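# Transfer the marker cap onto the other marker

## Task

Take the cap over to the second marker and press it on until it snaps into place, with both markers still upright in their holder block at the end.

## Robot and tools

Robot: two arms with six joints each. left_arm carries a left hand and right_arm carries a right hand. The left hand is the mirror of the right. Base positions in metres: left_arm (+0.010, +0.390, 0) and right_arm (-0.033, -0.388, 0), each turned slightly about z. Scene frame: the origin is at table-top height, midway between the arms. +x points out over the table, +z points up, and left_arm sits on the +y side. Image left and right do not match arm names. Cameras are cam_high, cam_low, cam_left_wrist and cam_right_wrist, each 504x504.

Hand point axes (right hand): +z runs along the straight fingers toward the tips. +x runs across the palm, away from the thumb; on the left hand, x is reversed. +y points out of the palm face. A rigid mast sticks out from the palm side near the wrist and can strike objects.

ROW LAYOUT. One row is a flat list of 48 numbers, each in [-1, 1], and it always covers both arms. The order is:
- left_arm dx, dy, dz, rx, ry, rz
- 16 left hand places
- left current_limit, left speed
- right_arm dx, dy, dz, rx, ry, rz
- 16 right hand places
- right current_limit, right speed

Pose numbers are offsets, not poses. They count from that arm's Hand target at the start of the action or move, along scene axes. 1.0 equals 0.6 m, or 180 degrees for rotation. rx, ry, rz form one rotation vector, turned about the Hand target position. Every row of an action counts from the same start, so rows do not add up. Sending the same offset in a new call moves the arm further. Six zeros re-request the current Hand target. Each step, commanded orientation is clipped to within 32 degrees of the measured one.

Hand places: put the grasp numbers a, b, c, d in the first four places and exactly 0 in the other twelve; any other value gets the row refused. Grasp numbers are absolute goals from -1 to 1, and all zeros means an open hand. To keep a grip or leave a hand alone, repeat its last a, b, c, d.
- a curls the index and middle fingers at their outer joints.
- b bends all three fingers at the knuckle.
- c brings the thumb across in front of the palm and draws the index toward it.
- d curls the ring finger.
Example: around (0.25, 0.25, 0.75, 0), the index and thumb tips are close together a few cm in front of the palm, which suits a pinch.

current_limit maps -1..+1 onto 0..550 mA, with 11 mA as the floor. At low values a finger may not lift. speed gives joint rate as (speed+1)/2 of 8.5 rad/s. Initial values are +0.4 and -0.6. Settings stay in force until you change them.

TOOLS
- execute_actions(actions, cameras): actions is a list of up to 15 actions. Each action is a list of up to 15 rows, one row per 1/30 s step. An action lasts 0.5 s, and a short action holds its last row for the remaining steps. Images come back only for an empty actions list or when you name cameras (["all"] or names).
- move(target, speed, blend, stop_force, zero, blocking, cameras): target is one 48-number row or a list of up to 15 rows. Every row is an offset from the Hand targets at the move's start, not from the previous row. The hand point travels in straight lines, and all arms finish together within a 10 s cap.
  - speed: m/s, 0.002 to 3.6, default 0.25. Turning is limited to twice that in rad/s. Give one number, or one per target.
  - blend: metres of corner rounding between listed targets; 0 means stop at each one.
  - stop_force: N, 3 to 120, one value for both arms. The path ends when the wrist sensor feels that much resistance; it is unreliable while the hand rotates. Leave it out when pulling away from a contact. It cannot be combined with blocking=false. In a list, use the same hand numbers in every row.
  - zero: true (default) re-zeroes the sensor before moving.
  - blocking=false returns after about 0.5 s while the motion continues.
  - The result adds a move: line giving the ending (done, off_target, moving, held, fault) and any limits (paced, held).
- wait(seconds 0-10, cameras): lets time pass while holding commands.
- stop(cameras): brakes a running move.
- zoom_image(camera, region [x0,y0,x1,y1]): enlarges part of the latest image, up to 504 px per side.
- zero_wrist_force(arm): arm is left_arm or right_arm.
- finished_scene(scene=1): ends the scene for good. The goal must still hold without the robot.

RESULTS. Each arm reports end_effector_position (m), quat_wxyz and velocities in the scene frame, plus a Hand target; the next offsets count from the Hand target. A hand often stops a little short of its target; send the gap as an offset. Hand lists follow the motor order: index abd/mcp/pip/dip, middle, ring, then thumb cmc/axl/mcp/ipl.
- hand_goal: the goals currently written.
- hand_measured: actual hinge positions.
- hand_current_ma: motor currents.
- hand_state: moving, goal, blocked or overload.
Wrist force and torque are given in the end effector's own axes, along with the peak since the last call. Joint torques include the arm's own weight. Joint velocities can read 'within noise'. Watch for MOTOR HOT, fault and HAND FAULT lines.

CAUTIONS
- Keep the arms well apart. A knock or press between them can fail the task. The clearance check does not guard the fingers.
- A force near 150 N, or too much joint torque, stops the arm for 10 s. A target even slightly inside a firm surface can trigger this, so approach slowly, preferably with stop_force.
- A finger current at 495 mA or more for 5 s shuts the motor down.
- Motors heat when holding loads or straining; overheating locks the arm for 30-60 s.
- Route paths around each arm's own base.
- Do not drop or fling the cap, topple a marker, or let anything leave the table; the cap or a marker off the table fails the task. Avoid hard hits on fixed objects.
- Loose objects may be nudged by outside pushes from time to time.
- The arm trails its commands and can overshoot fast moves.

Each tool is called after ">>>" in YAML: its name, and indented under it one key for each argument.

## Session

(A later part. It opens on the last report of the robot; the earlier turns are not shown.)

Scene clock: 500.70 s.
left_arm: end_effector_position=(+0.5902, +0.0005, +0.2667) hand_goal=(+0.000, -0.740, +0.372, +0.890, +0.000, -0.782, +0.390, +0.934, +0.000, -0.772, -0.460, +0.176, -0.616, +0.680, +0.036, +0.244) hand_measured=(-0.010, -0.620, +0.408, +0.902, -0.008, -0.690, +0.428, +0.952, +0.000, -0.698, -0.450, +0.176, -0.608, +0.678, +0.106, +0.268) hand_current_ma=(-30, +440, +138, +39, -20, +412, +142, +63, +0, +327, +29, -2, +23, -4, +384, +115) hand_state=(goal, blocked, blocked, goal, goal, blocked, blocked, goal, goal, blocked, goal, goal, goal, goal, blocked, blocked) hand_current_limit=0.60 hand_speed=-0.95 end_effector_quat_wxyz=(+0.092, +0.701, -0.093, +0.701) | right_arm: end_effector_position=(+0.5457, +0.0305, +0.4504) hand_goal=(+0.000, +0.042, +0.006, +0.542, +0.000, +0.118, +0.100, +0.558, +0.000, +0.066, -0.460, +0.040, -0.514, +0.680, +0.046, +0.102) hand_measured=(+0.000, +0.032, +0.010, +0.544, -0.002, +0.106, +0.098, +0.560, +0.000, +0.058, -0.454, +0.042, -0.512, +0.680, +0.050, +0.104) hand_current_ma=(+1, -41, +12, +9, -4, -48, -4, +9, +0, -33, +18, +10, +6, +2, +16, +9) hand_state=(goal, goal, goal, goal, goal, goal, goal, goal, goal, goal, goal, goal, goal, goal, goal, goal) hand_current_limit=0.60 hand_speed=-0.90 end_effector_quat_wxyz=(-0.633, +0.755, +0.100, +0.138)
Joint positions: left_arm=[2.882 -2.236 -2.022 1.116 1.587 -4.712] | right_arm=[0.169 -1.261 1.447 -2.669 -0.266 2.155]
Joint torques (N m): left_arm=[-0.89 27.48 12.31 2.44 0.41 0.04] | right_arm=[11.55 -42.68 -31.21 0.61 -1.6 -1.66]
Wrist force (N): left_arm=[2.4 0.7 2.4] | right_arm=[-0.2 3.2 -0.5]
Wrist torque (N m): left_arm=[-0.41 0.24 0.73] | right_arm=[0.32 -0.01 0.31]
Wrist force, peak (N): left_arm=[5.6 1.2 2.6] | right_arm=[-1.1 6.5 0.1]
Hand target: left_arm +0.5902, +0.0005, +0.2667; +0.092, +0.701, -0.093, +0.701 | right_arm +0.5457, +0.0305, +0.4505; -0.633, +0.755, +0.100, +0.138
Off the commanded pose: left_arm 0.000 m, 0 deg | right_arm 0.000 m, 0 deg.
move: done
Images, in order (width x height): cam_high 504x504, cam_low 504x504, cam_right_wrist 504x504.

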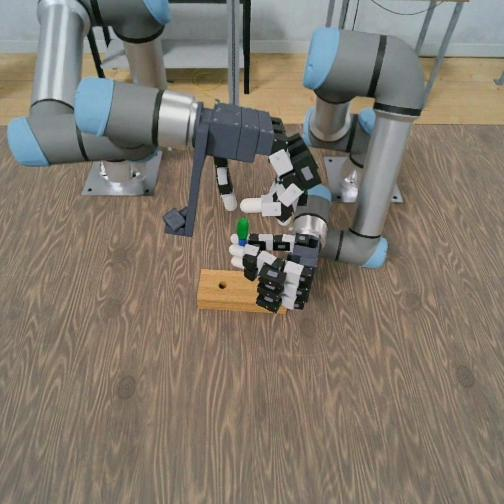

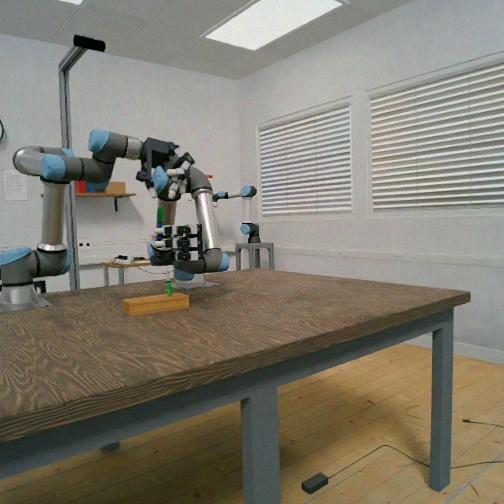

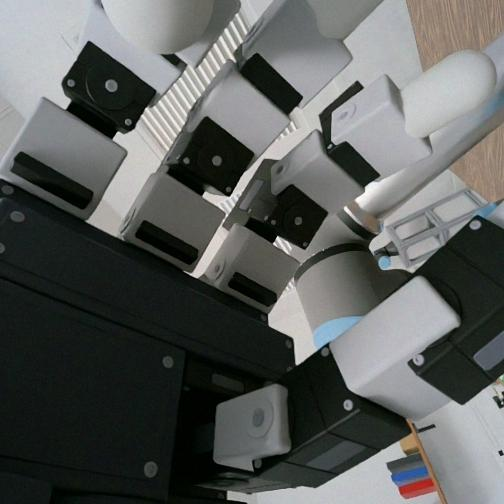

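>>> move:
  target: [0,0,0,0,0,0, 0,0.95,0.78,0.65,0,0,0,0,0,0,0,0,0,0,0,0, 0.6,-0.95, -0.1078,-0.0442,-0.0508,0.0608,-0.3875,0.1031, 0,0.62,0.78,0.65,0,0,0,0,0,0,0,0,0,0,0,0, 0.6,-0.85]
  speed: 0.25
  cameras: ["cam_high","cam_low","cam_right_wrist"]

>>> zoom_image:
  camera: "cam_low"
  region: [128, 170, 198, 240]

>>> zoom_image:
  camera: "cam_high"
  region: [205, 180, 285, 260]

Scene clock: 506.47 s.
left_arm: end_effector_position=(+0.5902, +0.0005, +0.2667) hand_goal=(+0.000, -0.740, +0.372, +0.890, +0.000, -0.782, +0.390, +0.934, +0.000, -0.772, -0.460, +0.176, -0.616, +0.680, +0.036, +0.244) hand_measured=(-0.010, -0.620, +0.408, +0.902, -0.008, -0.690, +0.428, +0.952, +0.000, -0.698, -0.450, +0.176, -0.608, +0.678, +0.106, +0.268) hand_current_ma=(-30, +440, +138, +39, -20, +412, +142, +63, +0, +327, +29, -2, +23, -4, +384, +115) hand_state=(goal, blocked, blocked, goal, goal, blocked, blocked, goal, goal, blocked, goal, goal, goal, goal, blocked, blocked) hand_current_limit=0.60 hand_speed=-0.95 end_effector_quat_wxyz=(+0.092, +0.701, -0.093, +0.701) | right_arm: end_effector_position=(+0.4810, +0.0039, +0.4199) hand_goal=(+0.000, -0.294, +0.272, +0.824, +0.000, -0.204, +0.456, +0.934, +0.000, -0.278, -0.460, +0.110, -0.616, +0.680, +0.036, +0.178) hand_measured=(+0.002, -0.292, +0.270, +0.822, +0.002, -0.204, +0.454, +0.932, +0.000, -0.276, -0.458, +0.108, -0.608, +0.680, +0.038, +0.176) hand_current_ma=(+4, +4, -9, -8, +4, +0, -10, -9, +0, +8, +8, -7, +29, +2, +10, -7) hand_state=(goal, goal, goal, goal, goal, goal, goal, goal, goal, goal, goal, goal, goal, goal, goal, goal) hand_current_limit=0.60 hand_speed=-0.85 end_effector_quat_wxyz=(+0.540, -0.457, -0.542, -0.453)
Joint positions: left_arm=[2.882 -2.236 -2.022 1.116 1.587 -4.712] | right_arm=[0.076 -1.208 1.79 -3.759 0.135 1.608]
Joint torques (N m): left_arm=[-1.04 26.77 11.12 2.59 0.16 0.18] | right_arm=[9.08 -22.19 -26.28 -3.03 2.6 1.14]
Wrist force (N): left_arm=[2.4 0.7 2.5] | right_arm=[-1.8 0.3 -1.4]
Wrist torque (N m): left_arm=[-0.41 0.24 0.73] | right_arm=[0.12 0.19 0.13]
Wrist force, peak (N): left_arm=[2.6 0.5 2.8] | right_arm=[-0.6 3.5 -1.2]
Hand target: left_arm +0.5902, +0.0005, +0.2667; +0.092, +0.701, -0.093, +0.701 | right_arm +0.4810, +0.0039, +0.4200; +0.540, -0.457, -0.542, -0.453
Off the commanded pose: left_arm 0.000 m, 0 deg | right_arm 0.000 m, 0 deg.
move: done
Images, in order (width x height): cam_high 504x504, cam_low 504x504, cam_right_wrist 504x504.

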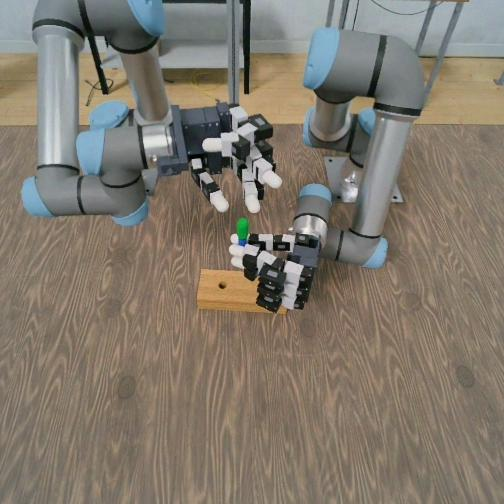

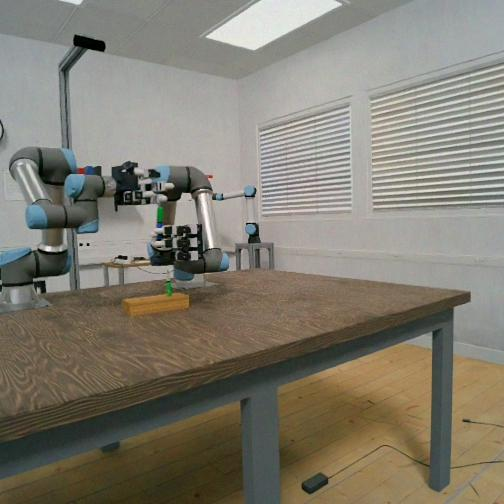

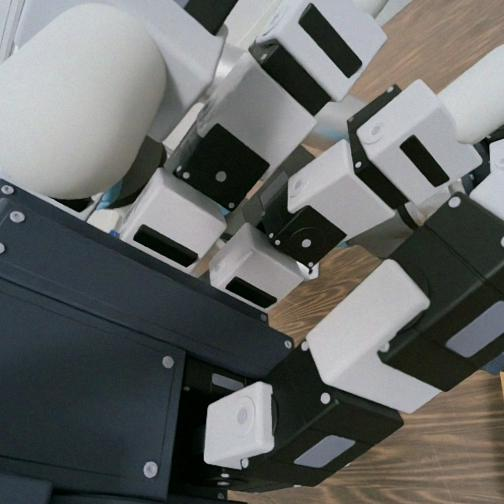

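Scaled by 7.200.

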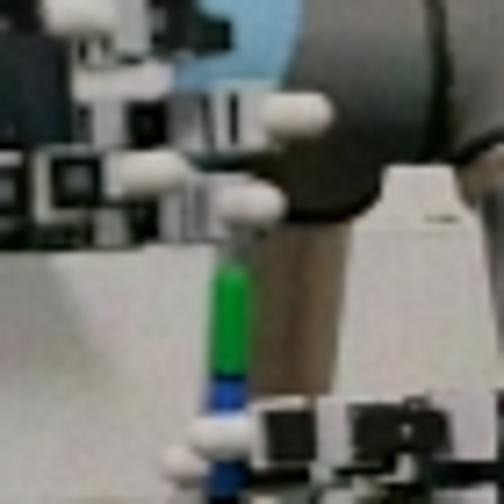

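Scaled by 6.300.

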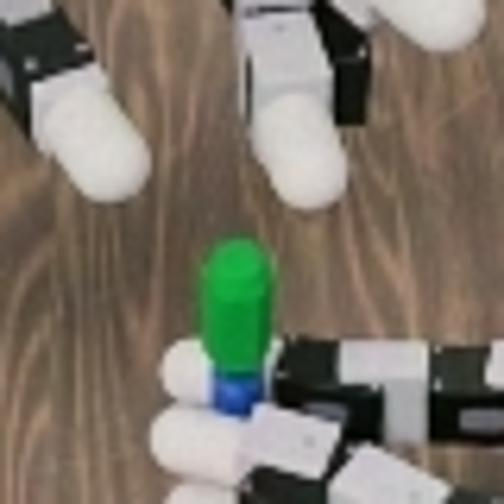

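>>> move:
  target:
    - [0,0,0,0,0,0, 0,0.95,0.78,0.65,0,0,0,0,0,0,0,0,0,0,0,0, 0.6,-0.95, -0.033,0.0145,0,0,0,0, 0,0.62,0.78,0.65,0,0,0,0,0,0,0,0,0,0,0,0, 0.6,-0.85]
    - [0,0,0,0,0,0, 0,0.95,0.78,0.65,0,0,0,0,0,0,0,0,0,0,0,0, 0.6,-0.95, -0.033,0.0145,-0.0833,0,0,0, 0,0.62,0.78,0.65,0,0,0,0,0,0,0,0,0,0,0,0, 0.6,-0.85]
  speed: [0.06,0.06]
  stop_force: 4
  cameras: ["cam_high","cam_low","cam_right_wrist"]

>>> zoom_image:
  camera: "cam_low"
  region: [128, 180, 198, 250]

>>> zoom_image:
  camera: "cam_high"
  region: [205, 190, 285, 270]

Scene clock: 511.93 s.
left_arm: end_effector_position=(+0.5902, +0.0005, +0.2667) hand_goal=(+0.000, -0.740, +0.372, +0.890, +0.000, -0.782, +0.390, +0.934, +0.000, -0.772, -0.460, +0.176, -0.616, +0.680, +0.036, +0.244) hand_measured=(-0.010, -0.620, +0.408, +0.902, -0.008, -0.690, +0.428, +0.952, +0.000, -0.698, -0.450, +0.176, -0.608, +0.678, +0.106, +0.268) hand_current_ma=(-30, +440, +138, +39, -20, +412, +142, +63, +0, +327, +29, -2, +23, -4, +384, +115) hand_state=(goal, blocked, blocked, goal, goal, blocked, blocked, goal, goal, blocked, goal, goal, goal, goal, blocked, blocked) hand_current_limit=0.60 hand_speed=-0.95 end_effector_quat_wxyz=(+0.092, +0.701, -0.093, +0.701) | right_arm: end_effector_position=(+0.4612, +0.0126, +0.3700) hand_goal=(+0.000, -0.294, +0.272, +0.824, +0.000, -0.204, +0.456, +0.934, +0.000, -0.278, -0.460, +0.110, -0.616, +0.680, +0.036, +0.178) hand_measured=(+0.002, -0.292, +0.270, +0.822, +0.002, -0.204, +0.454, +0.932, +0.000, -0.276, -0.458, +0.108, -0.608, +0.680, +0.038, +0.176) hand_current_ma=(+4, +4, -9, -8, +4, +0, -9, -9, +0, +8, +8, -7, +29, +2, +9, -7) hand_state=(goal, goal, goal, goal, goal, goal, goal, goal, goal, goal, goal, goal, goal, goal, goal, goal) hand_current_limit=0.60 hand_speed=-0.85 end_effector_quat_wxyz=(+0.540, -0.457, -0.542, -0.453)
Joint positions: left_arm=[2.882 -2.236 -2.022 1.116 1.587 -4.712] | right_arm=[0.097 -1.163 1.881 -3.916 0.114 1.629]
Joint torques (N m): left_arm=[-0.67 28.88 12.51 2.67 -0.06 0.02] | right_arm=[10.96 -20.37 -25.36 -2.94 -3.13 1.05]
Wrist force (N): left_arm=[2.3 0.5 2.6] | right_arm=[-1.7 0.5 -1.7]
Wrist torque (N m): left_arm=[-0.43 0.26 0.73] | right_arm=[0.16 0.17 0.14]
Wrist force, peak (N): left_arm=[2.6 0.5 2.9] | right_arm=[-2.3 0.3 -1.7]
Hand target: left_arm +0.5902, +0.0005, +0.2667; +0.092, +0.701, -0.093, +0.701 | right_arm +0.4612, +0.0126, +0.3700; +0.540, -0.457, -0.542, -0.453
Off the commanded pose: left_arm 0.000 m, 0 deg | right_arm 0.000 m, 0 deg.
move: done
Images, in order (width x height): cam_high 504x504, cam_low 504x504, cam_right_wrist 504x504.

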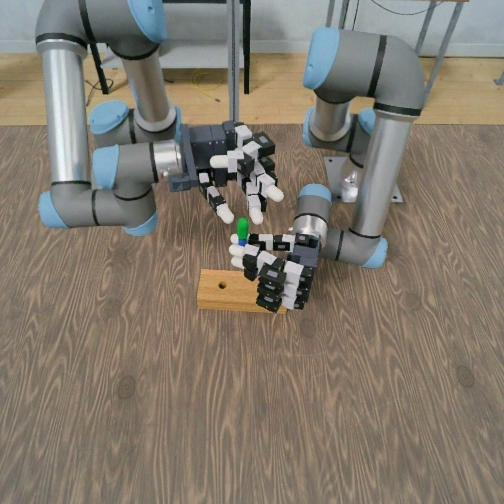

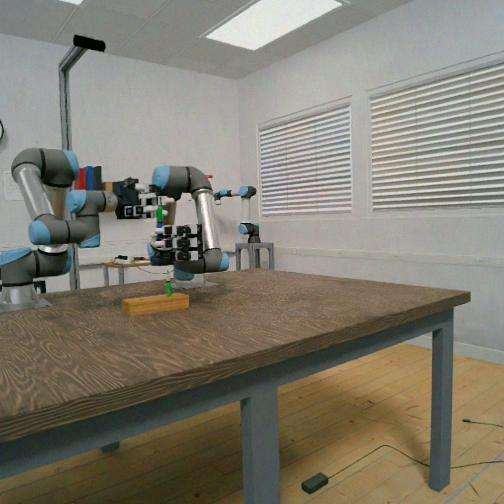

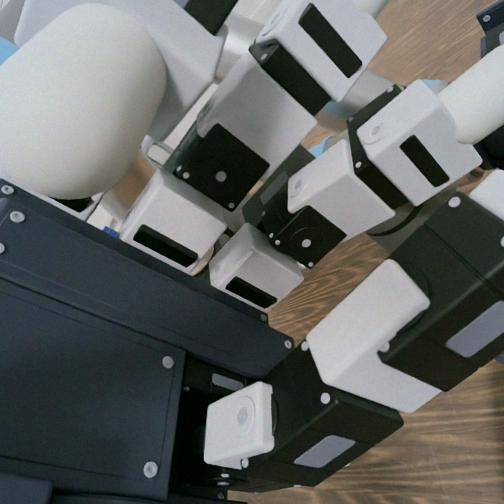

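Scaled by 7.200.

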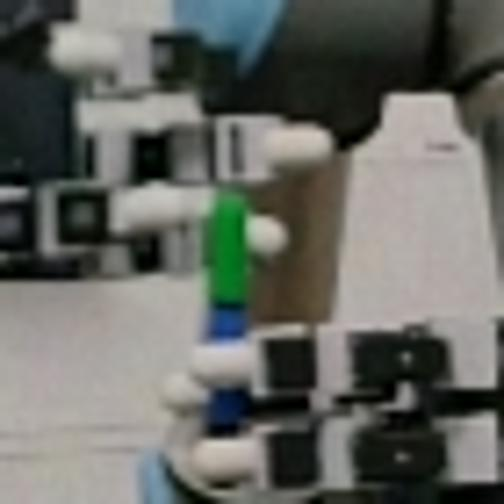

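Scaled by 6.300.

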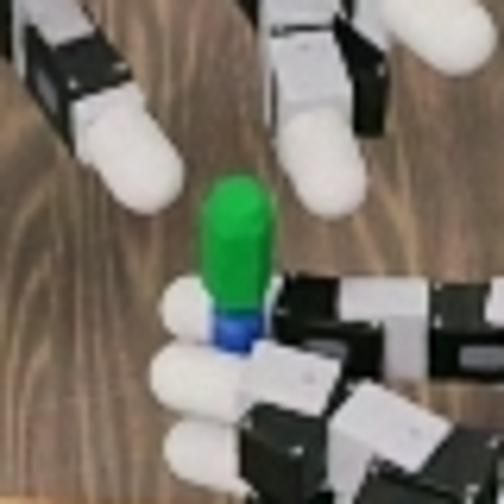

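>>> move:
  target: [0,0,0,0,0,0, 0,0.95,0.78,0.65,0,0,0,0,0,0,0,0,0,0,0,0, 0.6,-0.95, 0,0,-0.0567,0,0,0, 0,0.62,0.78,0.65,0,0,0,0,0,0,0,0,0,0,0,0, 0.6,-0.85]
  speed: 0.05
  stop_force: 4
  cameras: ["cam_high","cam_low","cam_right_wrist"]

>>> zoom_image:
  camera: "cam_low"
  region: [138, 190, 188, 240]

>>> zoom_image:
  camera: "cam_high"
  region: [205, 190, 285, 270]

Scene clock: 515.70 s.
left_arm: end_effector_position=(+0.5902, +0.0005, +0.2667) hand_goal=(+0.000, -0.740, +0.372, +0.890, +0.000, -0.782, +0.390, +0.934, +0.000, -0.772, -0.460, +0.176, -0.616, +0.680, +0.036, +0.244) hand_measured=(-0.010, -0.620, +0.408, +0.902, -0.008, -0.690, +0.428, +0.952, +0.000, -0.698, -0.450, +0.176, -0.608, +0.678, +0.106, +0.268) hand_current_ma=(-30, +440, +138, +39, -20, +412, +142, +63, +0, +327, +29, -2, +23, -4, +384, +115) hand_state=(goal, blocked, blocked, goal, goal, blocked, blocked, goal, goal, blocked, goal, goal, goal, goal, blocked, blocked) hand_current_limit=0.60 hand_speed=-0.95 end_effector_quat_wxyz=(+0.092, +0.701, -0.093, +0.701) | right_arm: end_effector_position=(+0.4612, +0.0126, +0.3360) hand_goal=(+0.000, -0.294, +0.272, +0.824, +0.000, -0.204, +0.456, +0.934, +0.000, -0.278, -0.460, +0.110, -0.616, +0.680, +0.036, +0.178) hand_measured=(+0.002, -0.292, +0.270, +0.822, +0.002, -0.204, +0.454, +0.932, +0.000, -0.276, -0.458, +0.108, -0.608, +0.680, +0.038, +0.176) hand_current_ma=(+4, +4, -9, -8, +5, +0, -9, -9, +0, +8, +8, -7, +29, +2, +9, -7) hand_state=(goal, goal, goal, goal, goal, goal, goal, goal, goal, goal, goal, goal, goal, goal, goal, goal) hand_current_limit=0.60 hand_speed=-0.85 end_effector_quat_wxyz=(+0.540, -0.457, -0.542, -0.453)
Joint positions: left_arm=[2.882 -2.236 -2.022 1.116 1.587 -4.712] | right_arm=[0.097 -1.105 1.906 -3.999 0.114 1.629]
Joint torques (N m): left_arm=[-0.66 28.26 11.34 2.56 -0.11 -0.11] | right_arm=[0.57 -21.93 -24.39 -2.86 1.75 0.91]
Wrist force (N): left_arm=[2.3 0.6 2.8] | right_arm=[-2.0 0.0 -1.5]
Wrist torque (N m): left_arm=[-0.44 0.26 0.73] | right_arm=[0.08 0.22 0.13]
Wrist force, peak (N): left_arm=[2.5 0.8 2.8] | right_arm=[-2.1 0.3 -1.9]
Hand target: left_arm +0.5902, +0.0005, +0.2667; +0.092, +0.701, -0.093, +0.701 | right_arm +0.4612, +0.0126, +0.3360; +0.540, -0.457, -0.542, -0.453
Off the commanded pose: left_arm 0.000 m, 0 deg | right_arm 0.000 m, 0 deg.
move: done
Images, in order (width x height): cam_high 504x504, cam_low 504x504, cam_right_wrist 504x504.

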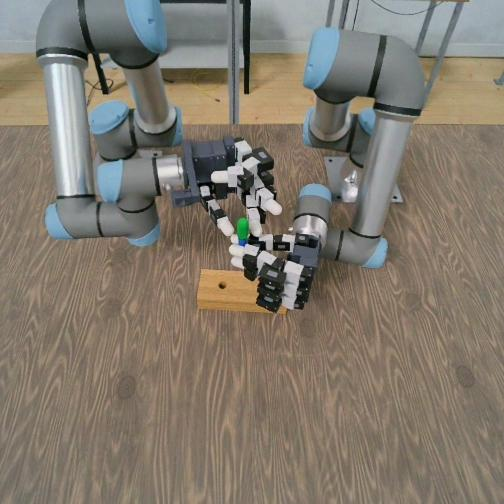

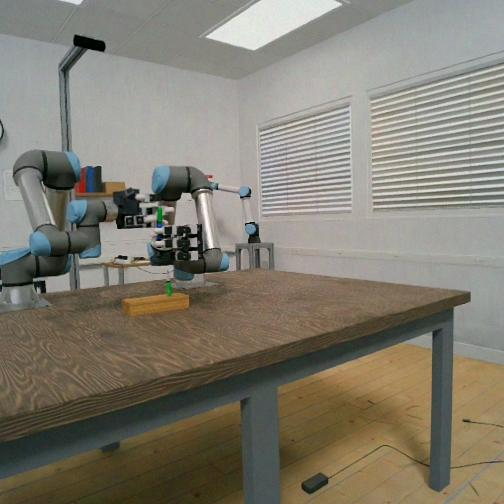

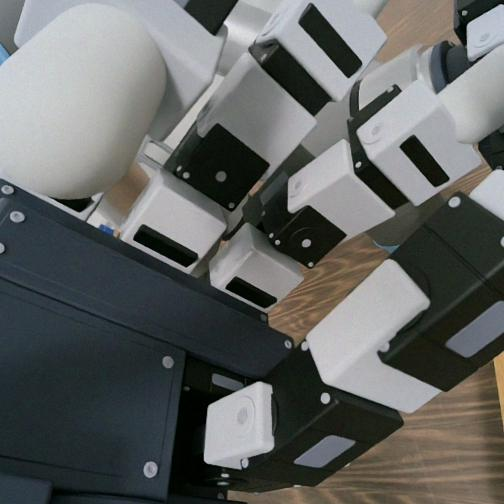

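Scaled by 10.080.

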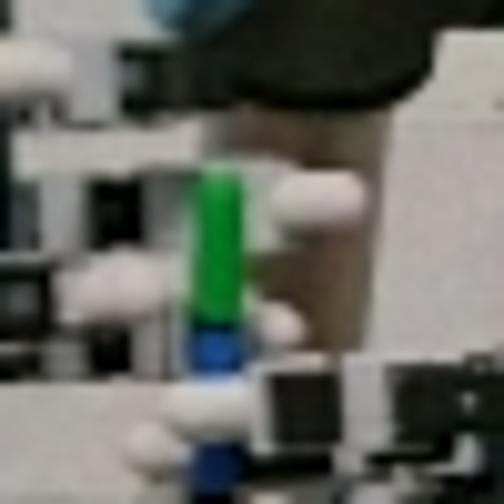

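Scaled by 6.300.

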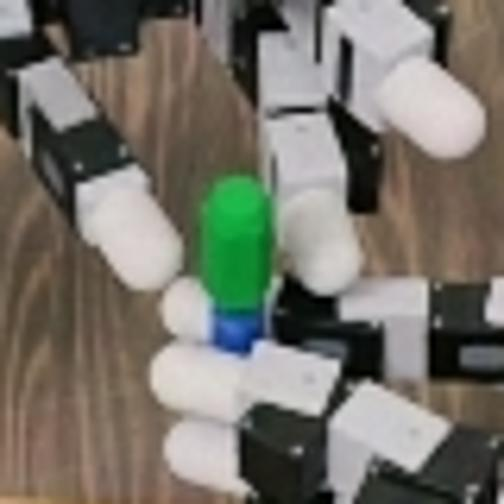

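>>> move:
  target:
    - [0,0,0,0,0,0, 0,0.95,0.78,0.65,0,0,0,0,0,0,0,0,0,0,0,0, 0.6,-0.95, 0,0,-0.0083,0,0,0, 0,0.62,0.78,0.65,0,0,0,0,0,0,0,0,0,0,0,0, 0.6,-0.85]
    - [0,0,0,0,0,0, 0,0.95,0.78,0.65,0,0,0,0,0,0,0,0,0,0,0,0, 0.6,-0.95, -0.0035,0.0197,-0.0083,0,0,0, 0,0.62,0.78,0.65,0,0,0,0,0,0,0,0,0,0,0,0, 0.6,-0.85]
  speed: 0.03
  stop_force: 4
  cameras: ["cam_high","cam_low"]

>>> zoom_image:
  camera: "cam_low"
  region: [138, 190, 188, 240]

>>> zoom_image:
  camera: "cam_high"
  region: [205, 190, 285, 270]

Scene clock: 518.60 s.
left_arm: end_effector_position=(+0.5902, +0.0005, +0.2667) hand_goal=(+0.000, -0.740, +0.372, +0.890, +0.000, -0.782, +0.390, +0.934, +0.000, -0.772, -0.460, +0.176, -0.616, +0.680, +0.036, +0.244) hand_measured=(-0.012, -0.620, +0.408, +0.902, -0.008, -0.690, +0.428, +0.952, +0.000, -0.698, -0.450, +0.176, -0.610, +0.678, +0.106, +0.268) hand_current_ma=(-31, +440, +138, +39, -20, +412, +142, +63, +0, +327, +29, -2, +20, -4, +384, +115) hand_state=(goal, blocked, blocked, goal, goal, blocked, blocked, goal, goal, blocked, goal, goal, goal, goal, blocked, blocked) hand_current_limit=0.60 hand_speed=-0.95 end_effector_quat_wxyz=(+0.092, +0.701, -0.093, +0.701) | right_arm: end_effector_position=(+0.4591, +0.0245, +0.3310) hand_goal=(+0.000, -0.294, +0.272, +0.824, +0.000, -0.204, +0.456, +0.934, +0.000, -0.278, -0.460, +0.110, -0.616, +0.680, +0.036, +0.178) hand_measured=(+0.002, -0.292, +0.270, +0.822, +0.002, -0.204, +0.454, +0.932, +0.000, -0.276, -0.458, +0.108, -0.608, +0.680, +0.050, +0.182) hand_current_ma=(+4, +4, -9, -8, +5, +0, -9, -9, +0, +8, +8, -7, +29, +2, +65, +21) hand_state=(goal, goal, goal, goal, goal, goal, goal, goal, goal, goal, goal, goal, goal, goal, goal, goal) hand_current_limit=0.60 hand_speed=-0.85 end_effector_quat_wxyz=(+0.540, -0.457, -0.542, -0.453)
Joint positions: left_arm=[2.882 -2.236 -2.022 1.116 1.587 -4.712] | right_arm=[0.123 -1.09 1.897 -4.022 0.088 1.646]
Joint torques (N m): left_arm=[-0.83 28.5 13.2 2.64 -0.27 -0.13] | right_arm=[13.15 -22.47 -24.19 -2.89 -3.04 1.15]
Wrist force (N): left_arm=[2.2 -1.1 2.8] | right_arm=[-2.2 -0.8 -2.6]
Wrist torque (N m): left_arm=[-0.55 0.24 0.66] | right_arm=[-0.06 0.21 0.14]
Wrist force, peak (N): left_arm=[2.7 -1.0 3.0] | right_arm=[-2.3 -0.9 -2.8]
Hand target: left_arm +0.5902, +0.0005, +0.2667; +0.092, +0.701, -0.093, +0.701 | right_arm +0.4591, +0.0245, +0.3310; +0.540, -0.457, -0.542, -0.453
Off the commanded pose: left_arm 0.000 m, 0 deg | right_arm 0.000 m, 0 deg.
move: done
Images, in order (width x height): cam_high 504x504, cam_low 504x504.

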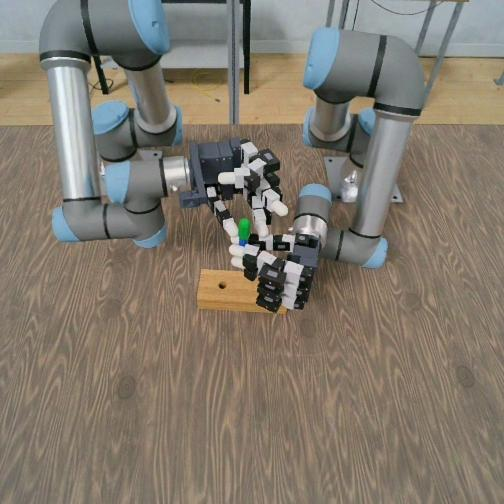

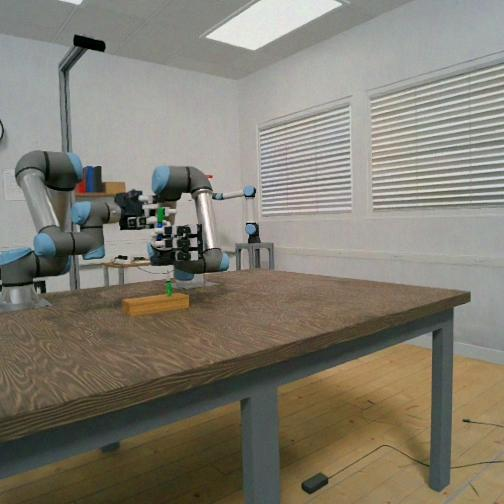

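Scaled by 10.080.

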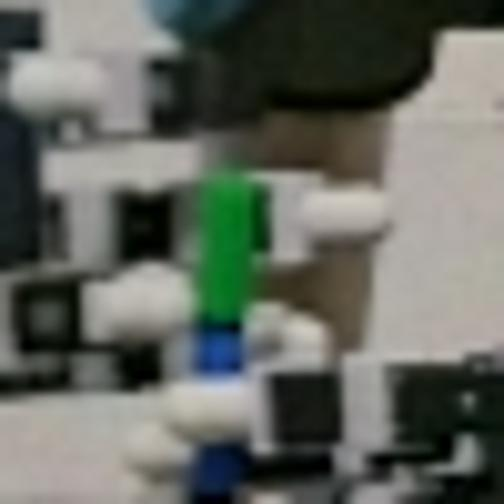

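Scaled by 6.300.

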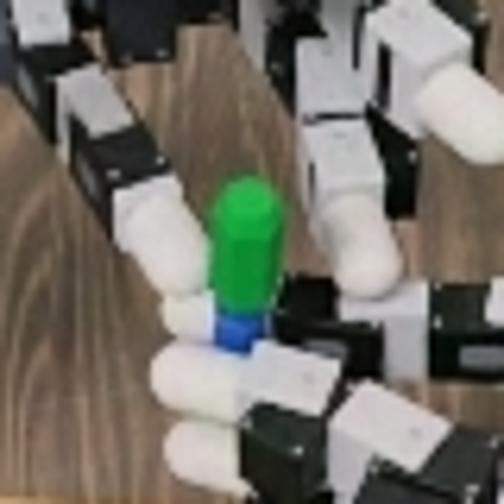

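>>> move:
  target: [0,0,0,0,0,0, 0,0.95,0.78,0.65,0,0,0,0,0,0,0,0,0,0,0,0, 0.79,-0.95, -0.0015,0.0084,0,0,0,0, 0,0.95,0.78,0.65,0,0,0,0,0,0,0,0,0,0,0,0, 0.6,-0.94]
  speed: 0.003
  cameras: ["cam_high","cam_low"]

>>> zoom_image:
  camera: "cam_low"
  region: [138, 190, 188, 240]

>>> zoom_image:
  camera: "cam_high"
  region: [205, 190, 285, 270]

Scene clock: 522.43 s.
left_arm: end_effector_position=(+0.5902, +0.0005, +0.2667) hand_goal=(+0.000, -0.740, +0.372, +0.890, +0.000, -0.782, +0.390, +0.934, +0.000, -0.772, -0.460, +0.176, -0.616, +0.680, +0.036, +0.244) hand_measured=(-0.014, -0.620, +0.412, +0.904, -0.010, -0.692, +0.428, +0.952, +0.000, -0.698, -0.450, +0.176, -0.610, +0.678, +0.106, +0.268) hand_current_ma=(-42, +492, +154, +43, -24, +407, +142, +63, +0, +327, +29, -2, +21, -4, +384, +115) hand_state=(goal, blocked, blocked, goal, goal, blocked, blocked, goal, goal, blocked, goal, goal, goal, goal, blocked, blocked) hand_current_limit=0.79 hand_speed=-0.95 end_effector_quat_wxyz=(+0.092, +0.701, -0.093, +0.701) | right_arm: end_effector_position=(+0.4582, +0.0295, +0.3310) hand_goal=(+0.000, -0.740, +0.372, +0.890, +0.000, -0.782, +0.390, +0.934, +0.000, -0.772, -0.460, +0.176, -0.616, +0.680, +0.036, +0.244) hand_measured=(+0.002, -0.588, +0.398, +0.902, +0.002, -0.780, +0.392, +0.932, +0.000, -0.696, -0.452, +0.176, -0.606, +0.680, +0.054, +0.250) hand_current_ma=(+4, +440, +104, +44, +5, +10, +9, -7, +0, +354, +27, -2, +37, +2, +96, +34) hand_state=(goal, blocked, blocked, goal, goal, goal, goal, goal, goal, blocked, goal, goal, goal, goal, goal, goal) hand_current_limit=0.60 hand_speed=-0.94 end_effector_quat_wxyz=(+0.540, -0.457, -0.542, -0.453)
Joint positions: left_arm=[2.882 -2.236 -2.022 1.116 1.587 -4.712] | right_arm=[0.134 -1.086 1.891 -4.03 0.077 1.657]
Joint torques (N m): left_arm=[-0.96 29.15 12.87 2.48 -0.13 0.07] | right_arm=[10.49 -22.84 -24.61 -2.83 -3.26 0.85]
Wrist force (N): left_arm=[2.4 0.5 3.6] | right_arm=[-2.2 -1.2 -1.0]
Wrist torque (N m): left_arm=[-0.37 0.18 0.70] | right_arm=[-0.01 0.33 0.17]
Wrist force, peak (N): left_arm=[2.6 0.6 4.0] | right_arm=[-1.9 -0.8 -3.1]
Hand target: left_arm +0.5902, +0.0005, +0.2667; +0.092, +0.701, -0.093, +0.701 | right_arm +0.4582, +0.0295, +0.3310; +0.540, -0.457, -0.542, -0.453
Off the commanded pose: left_arm 0.000 m, 0 deg | right_arm 0.000 m, 0 deg.
move: done
Images, in order (width x height): cam_high 504x504, cam_low 504x504.

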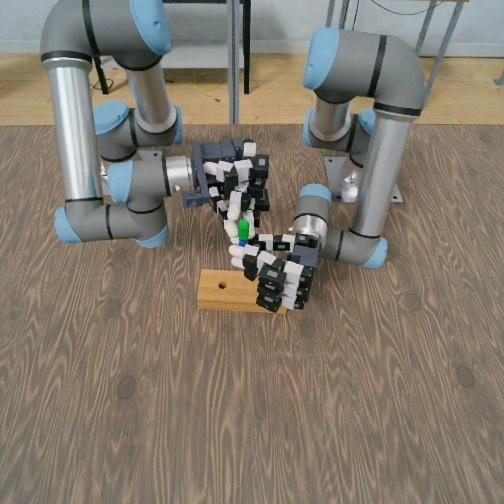

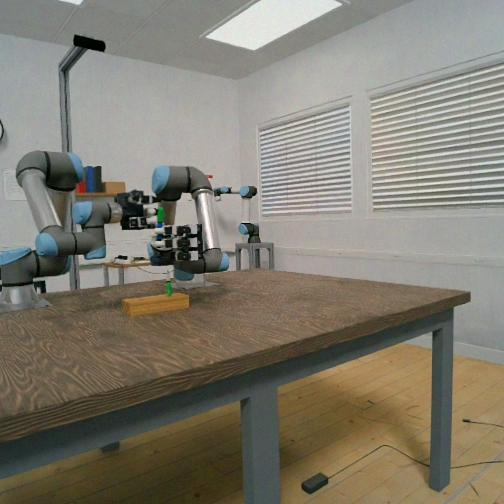

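Scaled by 10.080.

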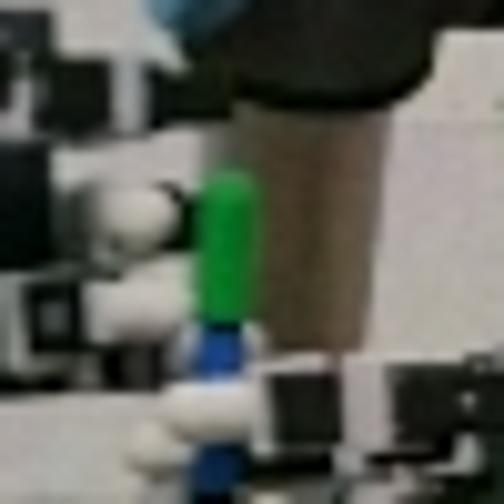

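Scaled by 6.300.

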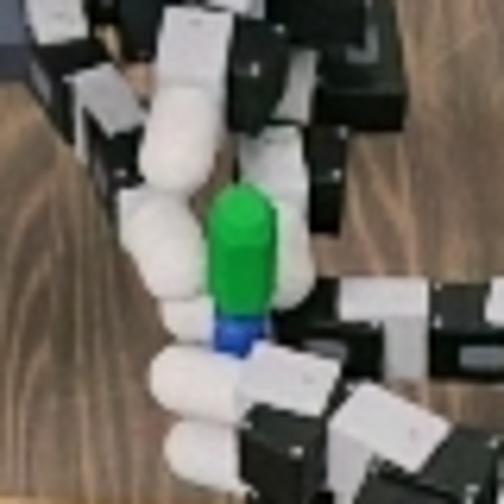

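>>> move:
  target: [0,0,0,0,0,0, 0,0.95,0.78,0.65,0,0,0,0,0,0,0,0,0,0,0,0, 0.6,-0.95, 0.007,-0.0407,0,0,0,0, 0,0.62,0.78,0.65,0,0,0,0,0,0,0,0,0,0,0,0, 0.6,-0.9]
  speed: 0.02

>>> move:
  target: [0,0,0,0,0,0, 0,0.95,0.78,0.65,0,0,0,0,0,0,0,0,0,0,0,0, 0.6,-0.95, 0.017,-0.0255,0,0,0,0.1111, 0,0.62,0.78,0.65,0,0,0,0,0,0,0,0,0,0,0,0, 0.6,-0.9]
  speed: 0.1
  cameras: ["cam_high","cam_low"]

>>> zoom_image:
  camera: "cam_low"
  region: [138, 190, 188, 240]

>>> zoom_image:
  camera: "cam_high"
  region: [205, 190, 285, 270]

Scene clock: 527.93 s.
left_arm: end_effector_position=(+0.5902, +0.0005, +0.2667) hand_goal=(+0.000, -0.740, +0.372, +0.890, +0.000, -0.782, +0.390, +0.934, +0.000, -0.772, -0.460, +0.176, -0.616, +0.680, +0.036, +0.244) hand_measured=(-0.018, -0.620, +0.418, +0.906, -0.012, -0.696, +0.428, +0.952, +0.000, -0.698, -0.450, +0.176, -0.608, +0.678, +0.106, +0.268) hand_current_ma=(-55, +440, +177, +54, -30, +388, +142, +63, +0, +327, +29, -2, +23, -4, +384, +115) hand_state=(goal, blocked, blocked, goal, goal, blocked, blocked, goal, goal, blocked, goal, goal, goal, goal, blocked, blocked) hand_current_limit=0.60 hand_speed=-0.95 end_effector_quat_wxyz=(+0.092, +0.701, -0.093, +0.701) | right_arm: end_effector_position=(+0.4624, +0.0051, +0.3310) hand_goal=(+0.000, -0.294, +0.272, +0.824, +0.000, -0.204, +0.456, +0.934, +0.000, -0.278, -0.460, +0.110, -0.616, +0.680, +0.036, +0.178) hand_measured=(+0.002, -0.296, +0.274, +0.826, +0.002, -0.206, +0.454, +0.932, +0.000, -0.280, -0.458, +0.112, -0.606, +0.680, +0.038, +0.180) hand_current_ma=(+4, -9, +10, +8, +5, -9, -9, -7, +0, -9, +9, +8, +38, +2, +10, +8) hand_state=(goal, goal, goal, goal, goal, goal, goal, goal, goal, goal, goal, goal, goal, goal, goal, goal) hand_current_limit=0.60 hand_speed=-0.90 end_effector_quat_wxyz=(+0.540, -0.457, -0.542, -0.453)
Joint positions: left_arm=[2.882 -2.236 -2.022 1.116 1.587 -4.712] | right_arm=[0.08 -1.1 1.915 -4.006 0.131 1.622]
Joint torques (N m): left_arm=[-0.64 28.97 11.94 2.69 -0.13 -0.03] | right_arm=[-10.48 -41.51 -3.2 2.75 2.56 -1.83]
Wrist force (N): left_arm=[2.3 0.7 2.6] | right_arm=[-1.8 0.0 -1.3]
Wrist torque (N m): left_arm=[-0.41 0.26 0.73] | right_arm=[0.06 0.19 0.23]
Wrist force, peak (N): left_arm=[2.4 1.9 3.9] | right_arm=[-2.4 -1.3 -1.5]
Hand target: left_arm +0.5902, +0.0005, +0.2667; +0.092, +0.701, -0.093, +0.701 | right_arm +0.4624, +0.0051, +0.3310; +0.540, -0.457, -0.542, -0.453
Off the commanded pose: left_arm 0.000 m, 0 deg | right_arm 0.000 m, 0 deg.
move: done

Scene clock: 530.20 s.
left_arm: end_effector_position=(+0.5902, +0.0005, +0.2667) hand_goal=(+0.000, -0.740, +0.372, +0.890, +0.000, -0.782, +0.390, +0.934, +0.000, -0.772, -0.460, +0.176, -0.616, +0.680, +0.036, +0.244) hand_measured=(-0.018, -0.620, +0.418, +0.906, -0.012, -0.696, +0.428, +0.952, +0.000, -0.698, -0.450, +0.176, -0.608, +0.678, +0.106, +0.268) hand_current_ma=(-55, +440, +177, +54, -30, +388, +142, +63, +0, +327, +29, -2, +23, -4, +384, +115) hand_state=(goal, blocked, blocked, goal, goal, blocked, blocked, goal, goal, blocked, goal, goal, goal, goal, blocked, blocked) hand_current_limit=0.60 hand_speed=-0.95 end_effector_quat_wxyz=(+0.092, +0.701, -0.093, +0.701) | right_arm: end_effector_position=(+0.4726, -0.0102, +0.3310) hand_goal=(+0.000, -0.294, +0.272, +0.824, +0.000, -0.204, +0.456, +0.934, +0.000, -0.278, -0.460, +0.110, -0.616, +0.680, +0.036, +0.178) hand_measured=(+0.002, -0.296, +0.274, +0.826, +0.002, -0.206, +0.454, +0.932, +0.000, -0.280, -0.458, +0.112, -0.606, +0.680, +0.038, +0.180) hand_current_ma=(+4, -9, +10, +8, +5, -8, -9, -7, +0, -9, +8, +8, +38, +2, +9, +7) hand_state=(goal, goal, goal, goal, goal, goal, goal, goal, goal, goal, goal, goal, goal, goal, goal, goal) hand_current_limit=0.60 hand_speed=-0.90 end_effector_quat_wxyz=(+0.610, -0.356, -0.614, -0.353)
Joint positions: left_arm=[2.882 -2.236 -2.022 1.116 1.587 -4.712] | right_arm=[0.044 -0.949 1.647 -3.853 0.516 1.584]
Joint torques (N m): left_arm=[-0.84 28.86 12.47 2.56 -0.24 -0.01] | right_arm=[-2.45 -27.97 -26.27 3.48 2.29 -1.84]
Wrist force (N): left_arm=[2.3 0.6 2.5] | right_arm=[-1.8 0.2 -1.9]
Wrist torque (N m): left_arm=[-0.42 0.26 0.72] | right_arm=[0.11 0.18 0.24]
Wrist force, peak (N): left_arm=[2.7 0.4 2.8] | right_arm=[-2.3 0.3 -1.8]
Hand target: left_arm +0.5902, +0.0005, +0.2667; +0.092, +0.701, -0.093, +0.701 | right_arm +0.4726, -0.0102, +0.3310; +0.610, -0.356, -0.614, -0.352
Off the commanded pose: left_arm 0.000 m, 0 deg | right_arm 0.000 m, 0 deg.
move: done
Images, in order (width x height): cam_high 504x504, cam_low 504x504.

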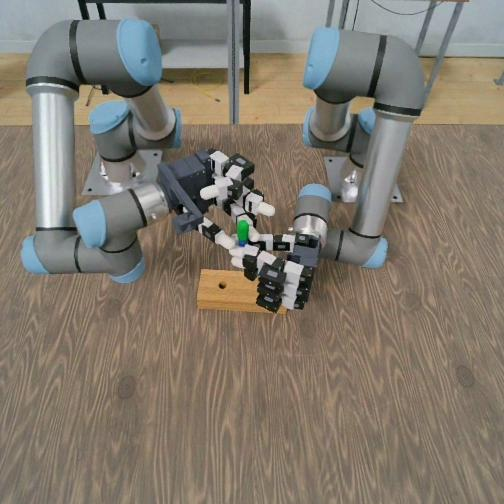

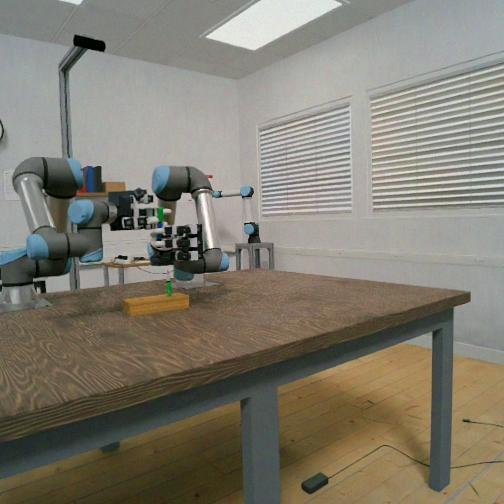

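Scaled by 10.080.

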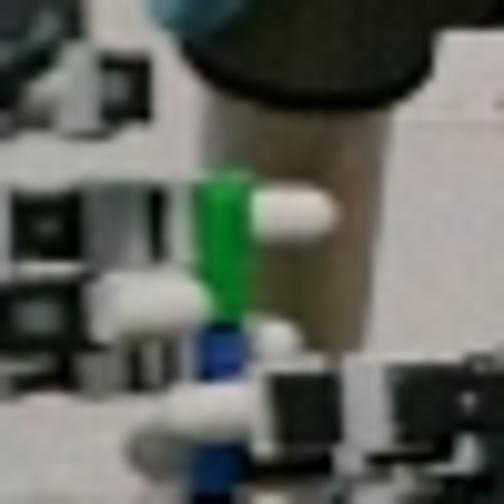

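Scaled by 6.300.

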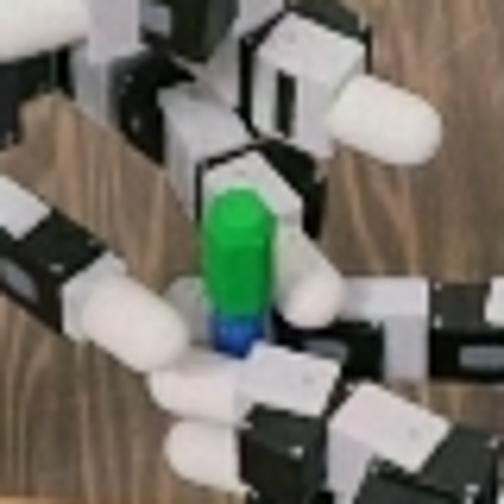

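>>> move:
  target: [0,0,0,0,0,0, 0,0.95,0.78,0.65,0,0,0,0,0,0,0,0,0,0,0,0, 0.6,-0.95, -0.0117,0.0202,0,0,0,0, 0,0.70,0.78,0.65,0,0,0,0,0,0,0,0,0,0,0,0, 0.6,-0.9]
  speed: 0.02

>>> move:
  target: [0,0,0,0,0,0, 0,0.95,0.78,0.65,0,0,0,0,0,0,0,0,0,0,0,0, 0.79,-0.95, -0.01,0.0173,0,0,0,0, 0,0.95,0.78,0.65,0,0,0,0,0,0,0,0,0,0,0,0, 0.6,-0.95]
  speed: 0.006
  cameras: ["cam_high","cam_low"]

>>> zoom_image:
  camera: "cam_low"
  region: [138, 190, 188, 240]

>>> zoom_image:
  camera: "cam_high"
  region: [205, 190, 285, 270]

Scene clock: 532.77 s.
left_arm: end_effector_position=(+0.5902, +0.0005, +0.2667) hand_goal=(+0.000, -0.740, +0.372, +0.890, +0.000, -0.782, +0.390, +0.934, +0.000, -0.772, -0.460, +0.176, -0.616, +0.680, +0.036, +0.244) hand_measured=(-0.018, -0.620, +0.418, +0.906, -0.012, -0.696, +0.428, +0.952, +0.000, -0.698, -0.450, +0.176, -0.610, +0.678, +0.106, +0.268) hand_current_ma=(-55, +440, +177, +54, -32, +388, +142, +63, +0, +327, +29, -2, +20, -4, +384, +115) hand_state=(goal, blocked, blocked, goal, goal, blocked, blocked, goal, goal, blocked, goal, goal, goal, goal, blocked, blocked) hand_current_limit=0.60 hand_speed=-0.95 end_effector_quat_wxyz=(+0.092, +0.701, -0.093, +0.701) | right_arm: end_effector_position=(+0.4656, +0.0018, +0.3310) hand_goal=(+0.000, -0.402, +0.296, +0.840, +0.000, -0.344, +0.440, +0.934, +0.000, -0.398, -0.460, +0.126, -0.616, +0.680, +0.036, +0.194) hand_measured=(+0.002, -0.400, +0.300, +0.842, +0.002, -0.342, +0.442, +0.932, +0.000, -0.396, -0.458, +0.124, -0.606, +0.680, +0.038, +0.194) hand_current_ma=(+5, +10, +10, +4, +5, +9, +9, -7, +0, +10, +8, -8, +38, +2, +12, +1) hand_state=(goal, goal, goal, goal, goal, goal, goal, goal, goal, goal, goal, goal, goal, goal, goal, goal) hand_current_limit=0.60 hand_speed=-0.90 end_effector_quat_wxyz=(+0.610, -0.356, -0.614, -0.352)
Joint positions: left_arm=[2.882 -2.236 -2.022 1.116 1.587 -4.712] | right_arm=[0.066 -0.955 1.659 -3.859 0.494 1.585]
Joint torques (N m): left_arm=[-0.82 29.65 12.1 2.54 -0.44 -0.04] | right_arm=[10.79 -47.7 -4.31 -2.32 -3.12 0.94]
Wrist force (N): left_arm=[2.5 0.2 2.5] | right_arm=[-1.7 0.2 -2.0]
Wrist torque (N m): left_arm=[-0.45 0.25 0.72] | right_arm=[0.08 0.19 0.19]
Wrist force, peak (N): left_arm=[2.5 1.4 2.8] | right_arm=[-2.0 0.2 -2.1]
Hand target: left_arm +0.5902, +0.0005, +0.2667; +0.092, +0.701, -0.093, +0.701 | right_arm +0.4656, +0.0019, +0.3310; +0.610, -0.356, -0.614, -0.352
Off the commanded pose: left_arm 0.000 m, 0 deg | right_arm 0.000 m, 0 deg.
move: done

Scene clock: 535.13 s.
left_arm: end_effector_position=(+0.5902, +0.0005, +0.2667) hand_goal=(+0.000, -0.740, +0.372, +0.890, +0.000, -0.782, +0.390, +0.934, +0.000, -0.772, -0.460, +0.176, -0.616, +0.680, +0.036, +0.244) hand_measured=(-0.018, -0.626, +0.418, +0.906, -0.012, -0.696, +0.428, +0.952, +0.000, -0.698, -0.450, +0.176, -0.610, +0.678, +0.108, +0.268) hand_current_ma=(-54, +492, +177, +54, -33, +388, +142, +63, +0, +327, +29, -2, +17, -4, +398, +120) hand_state=(goal, blocked, blocked, goal, goal, blocked, blocked, goal, goal, blocked, goal, goal, goal, goal, blocked, blocked) hand_current_limit=0.79 hand_speed=-0.95 end_effector_quat_wxyz=(+0.092, +0.701, -0.093, +0.701) | right_arm: end_effector_position=(+0.4596, +0.0123, +0.3310) hand_goal=(+0.000, -0.740, +0.372, +0.890, +0.000, -0.782, +0.390, +0.934, +0.000, -0.772, -0.460, +0.176, -0.616, +0.680, +0.036, +0.244) hand_measured=(+0.002, -0.570, +0.398, +0.900, +0.000, -0.620, +0.416, +0.946, +0.000, -0.696, -0.452, +0.176, -0.604, +0.680, +0.076, +0.256) hand_current_ma=(+6, +439, +105, +38, -1, +440, +106, +47, +0, +355, +27, -2, +46, +2, +218, +65) hand_state=(goal, blocked, blocked, goal, goal, blocked, blocked, goal, goal, blocked, goal, goal, goal, goal, blocked, goal) hand_current_limit=0.60 hand_speed=-0.95 end_effector_quat_wxyz=(+0.610, -0.356, -0.614, -0.352)
Joint positions: left_arm=[2.882 -2.236 -2.022 1.116 1.587 -4.712] | right_arm=[0.086 -0.961 1.669 -3.864 0.474 1.586]
Joint torques (N m): left_arm=[-0.8 29.84 11.94 2.46 -0.4 0.03] | right_arm=[10.65 -47.82 -3.38 -2.45 -2.82 1.03]
Wrist force (N): left_arm=[2.2 0.4 2.2] | right_arm=[-1.4 0.7 -2.0]
Wrist torque (N m): left_arm=[-0.43 0.27 0.74] | right_arm=[0.12 0.19 0.20]
Wrist force, peak (N): left_arm=[2.5 0.8 2.9] | right_arm=[-2.0 0.7 -2.1]
Hand target: left_arm +0.5902, +0.0005, +0.2667; +0.092, +0.701, -0.093, +0.701 | right_arm +0.4596, +0.0123, +0.3310; +0.610, -0.356, -0.614, -0.352
Off the commanded pose: left_arm 0.000 m, 0 deg | right_arm 0.000 m, 0 deg.
move: done
Images, in order (width x height): cam_high 504x504, cam_low 504x504.

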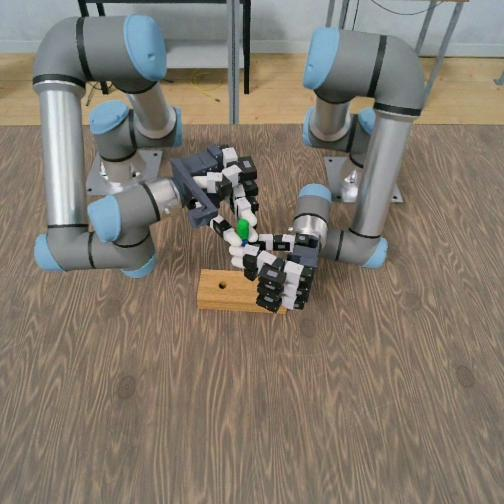

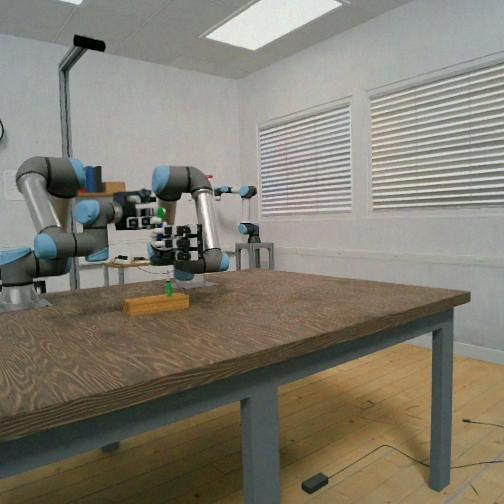

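Scaled by 10.080.

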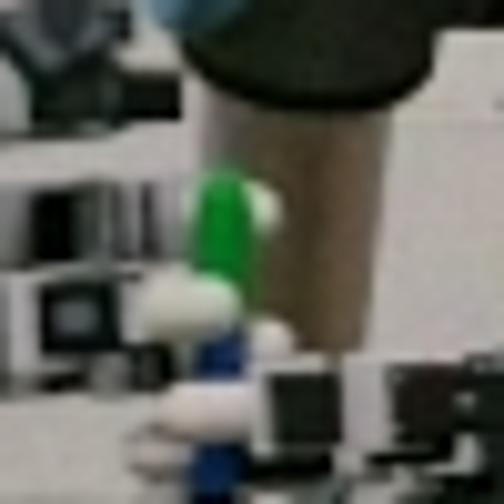

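Scaled by 6.300.

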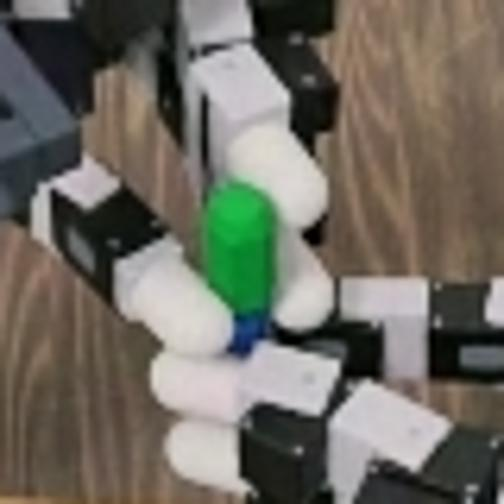

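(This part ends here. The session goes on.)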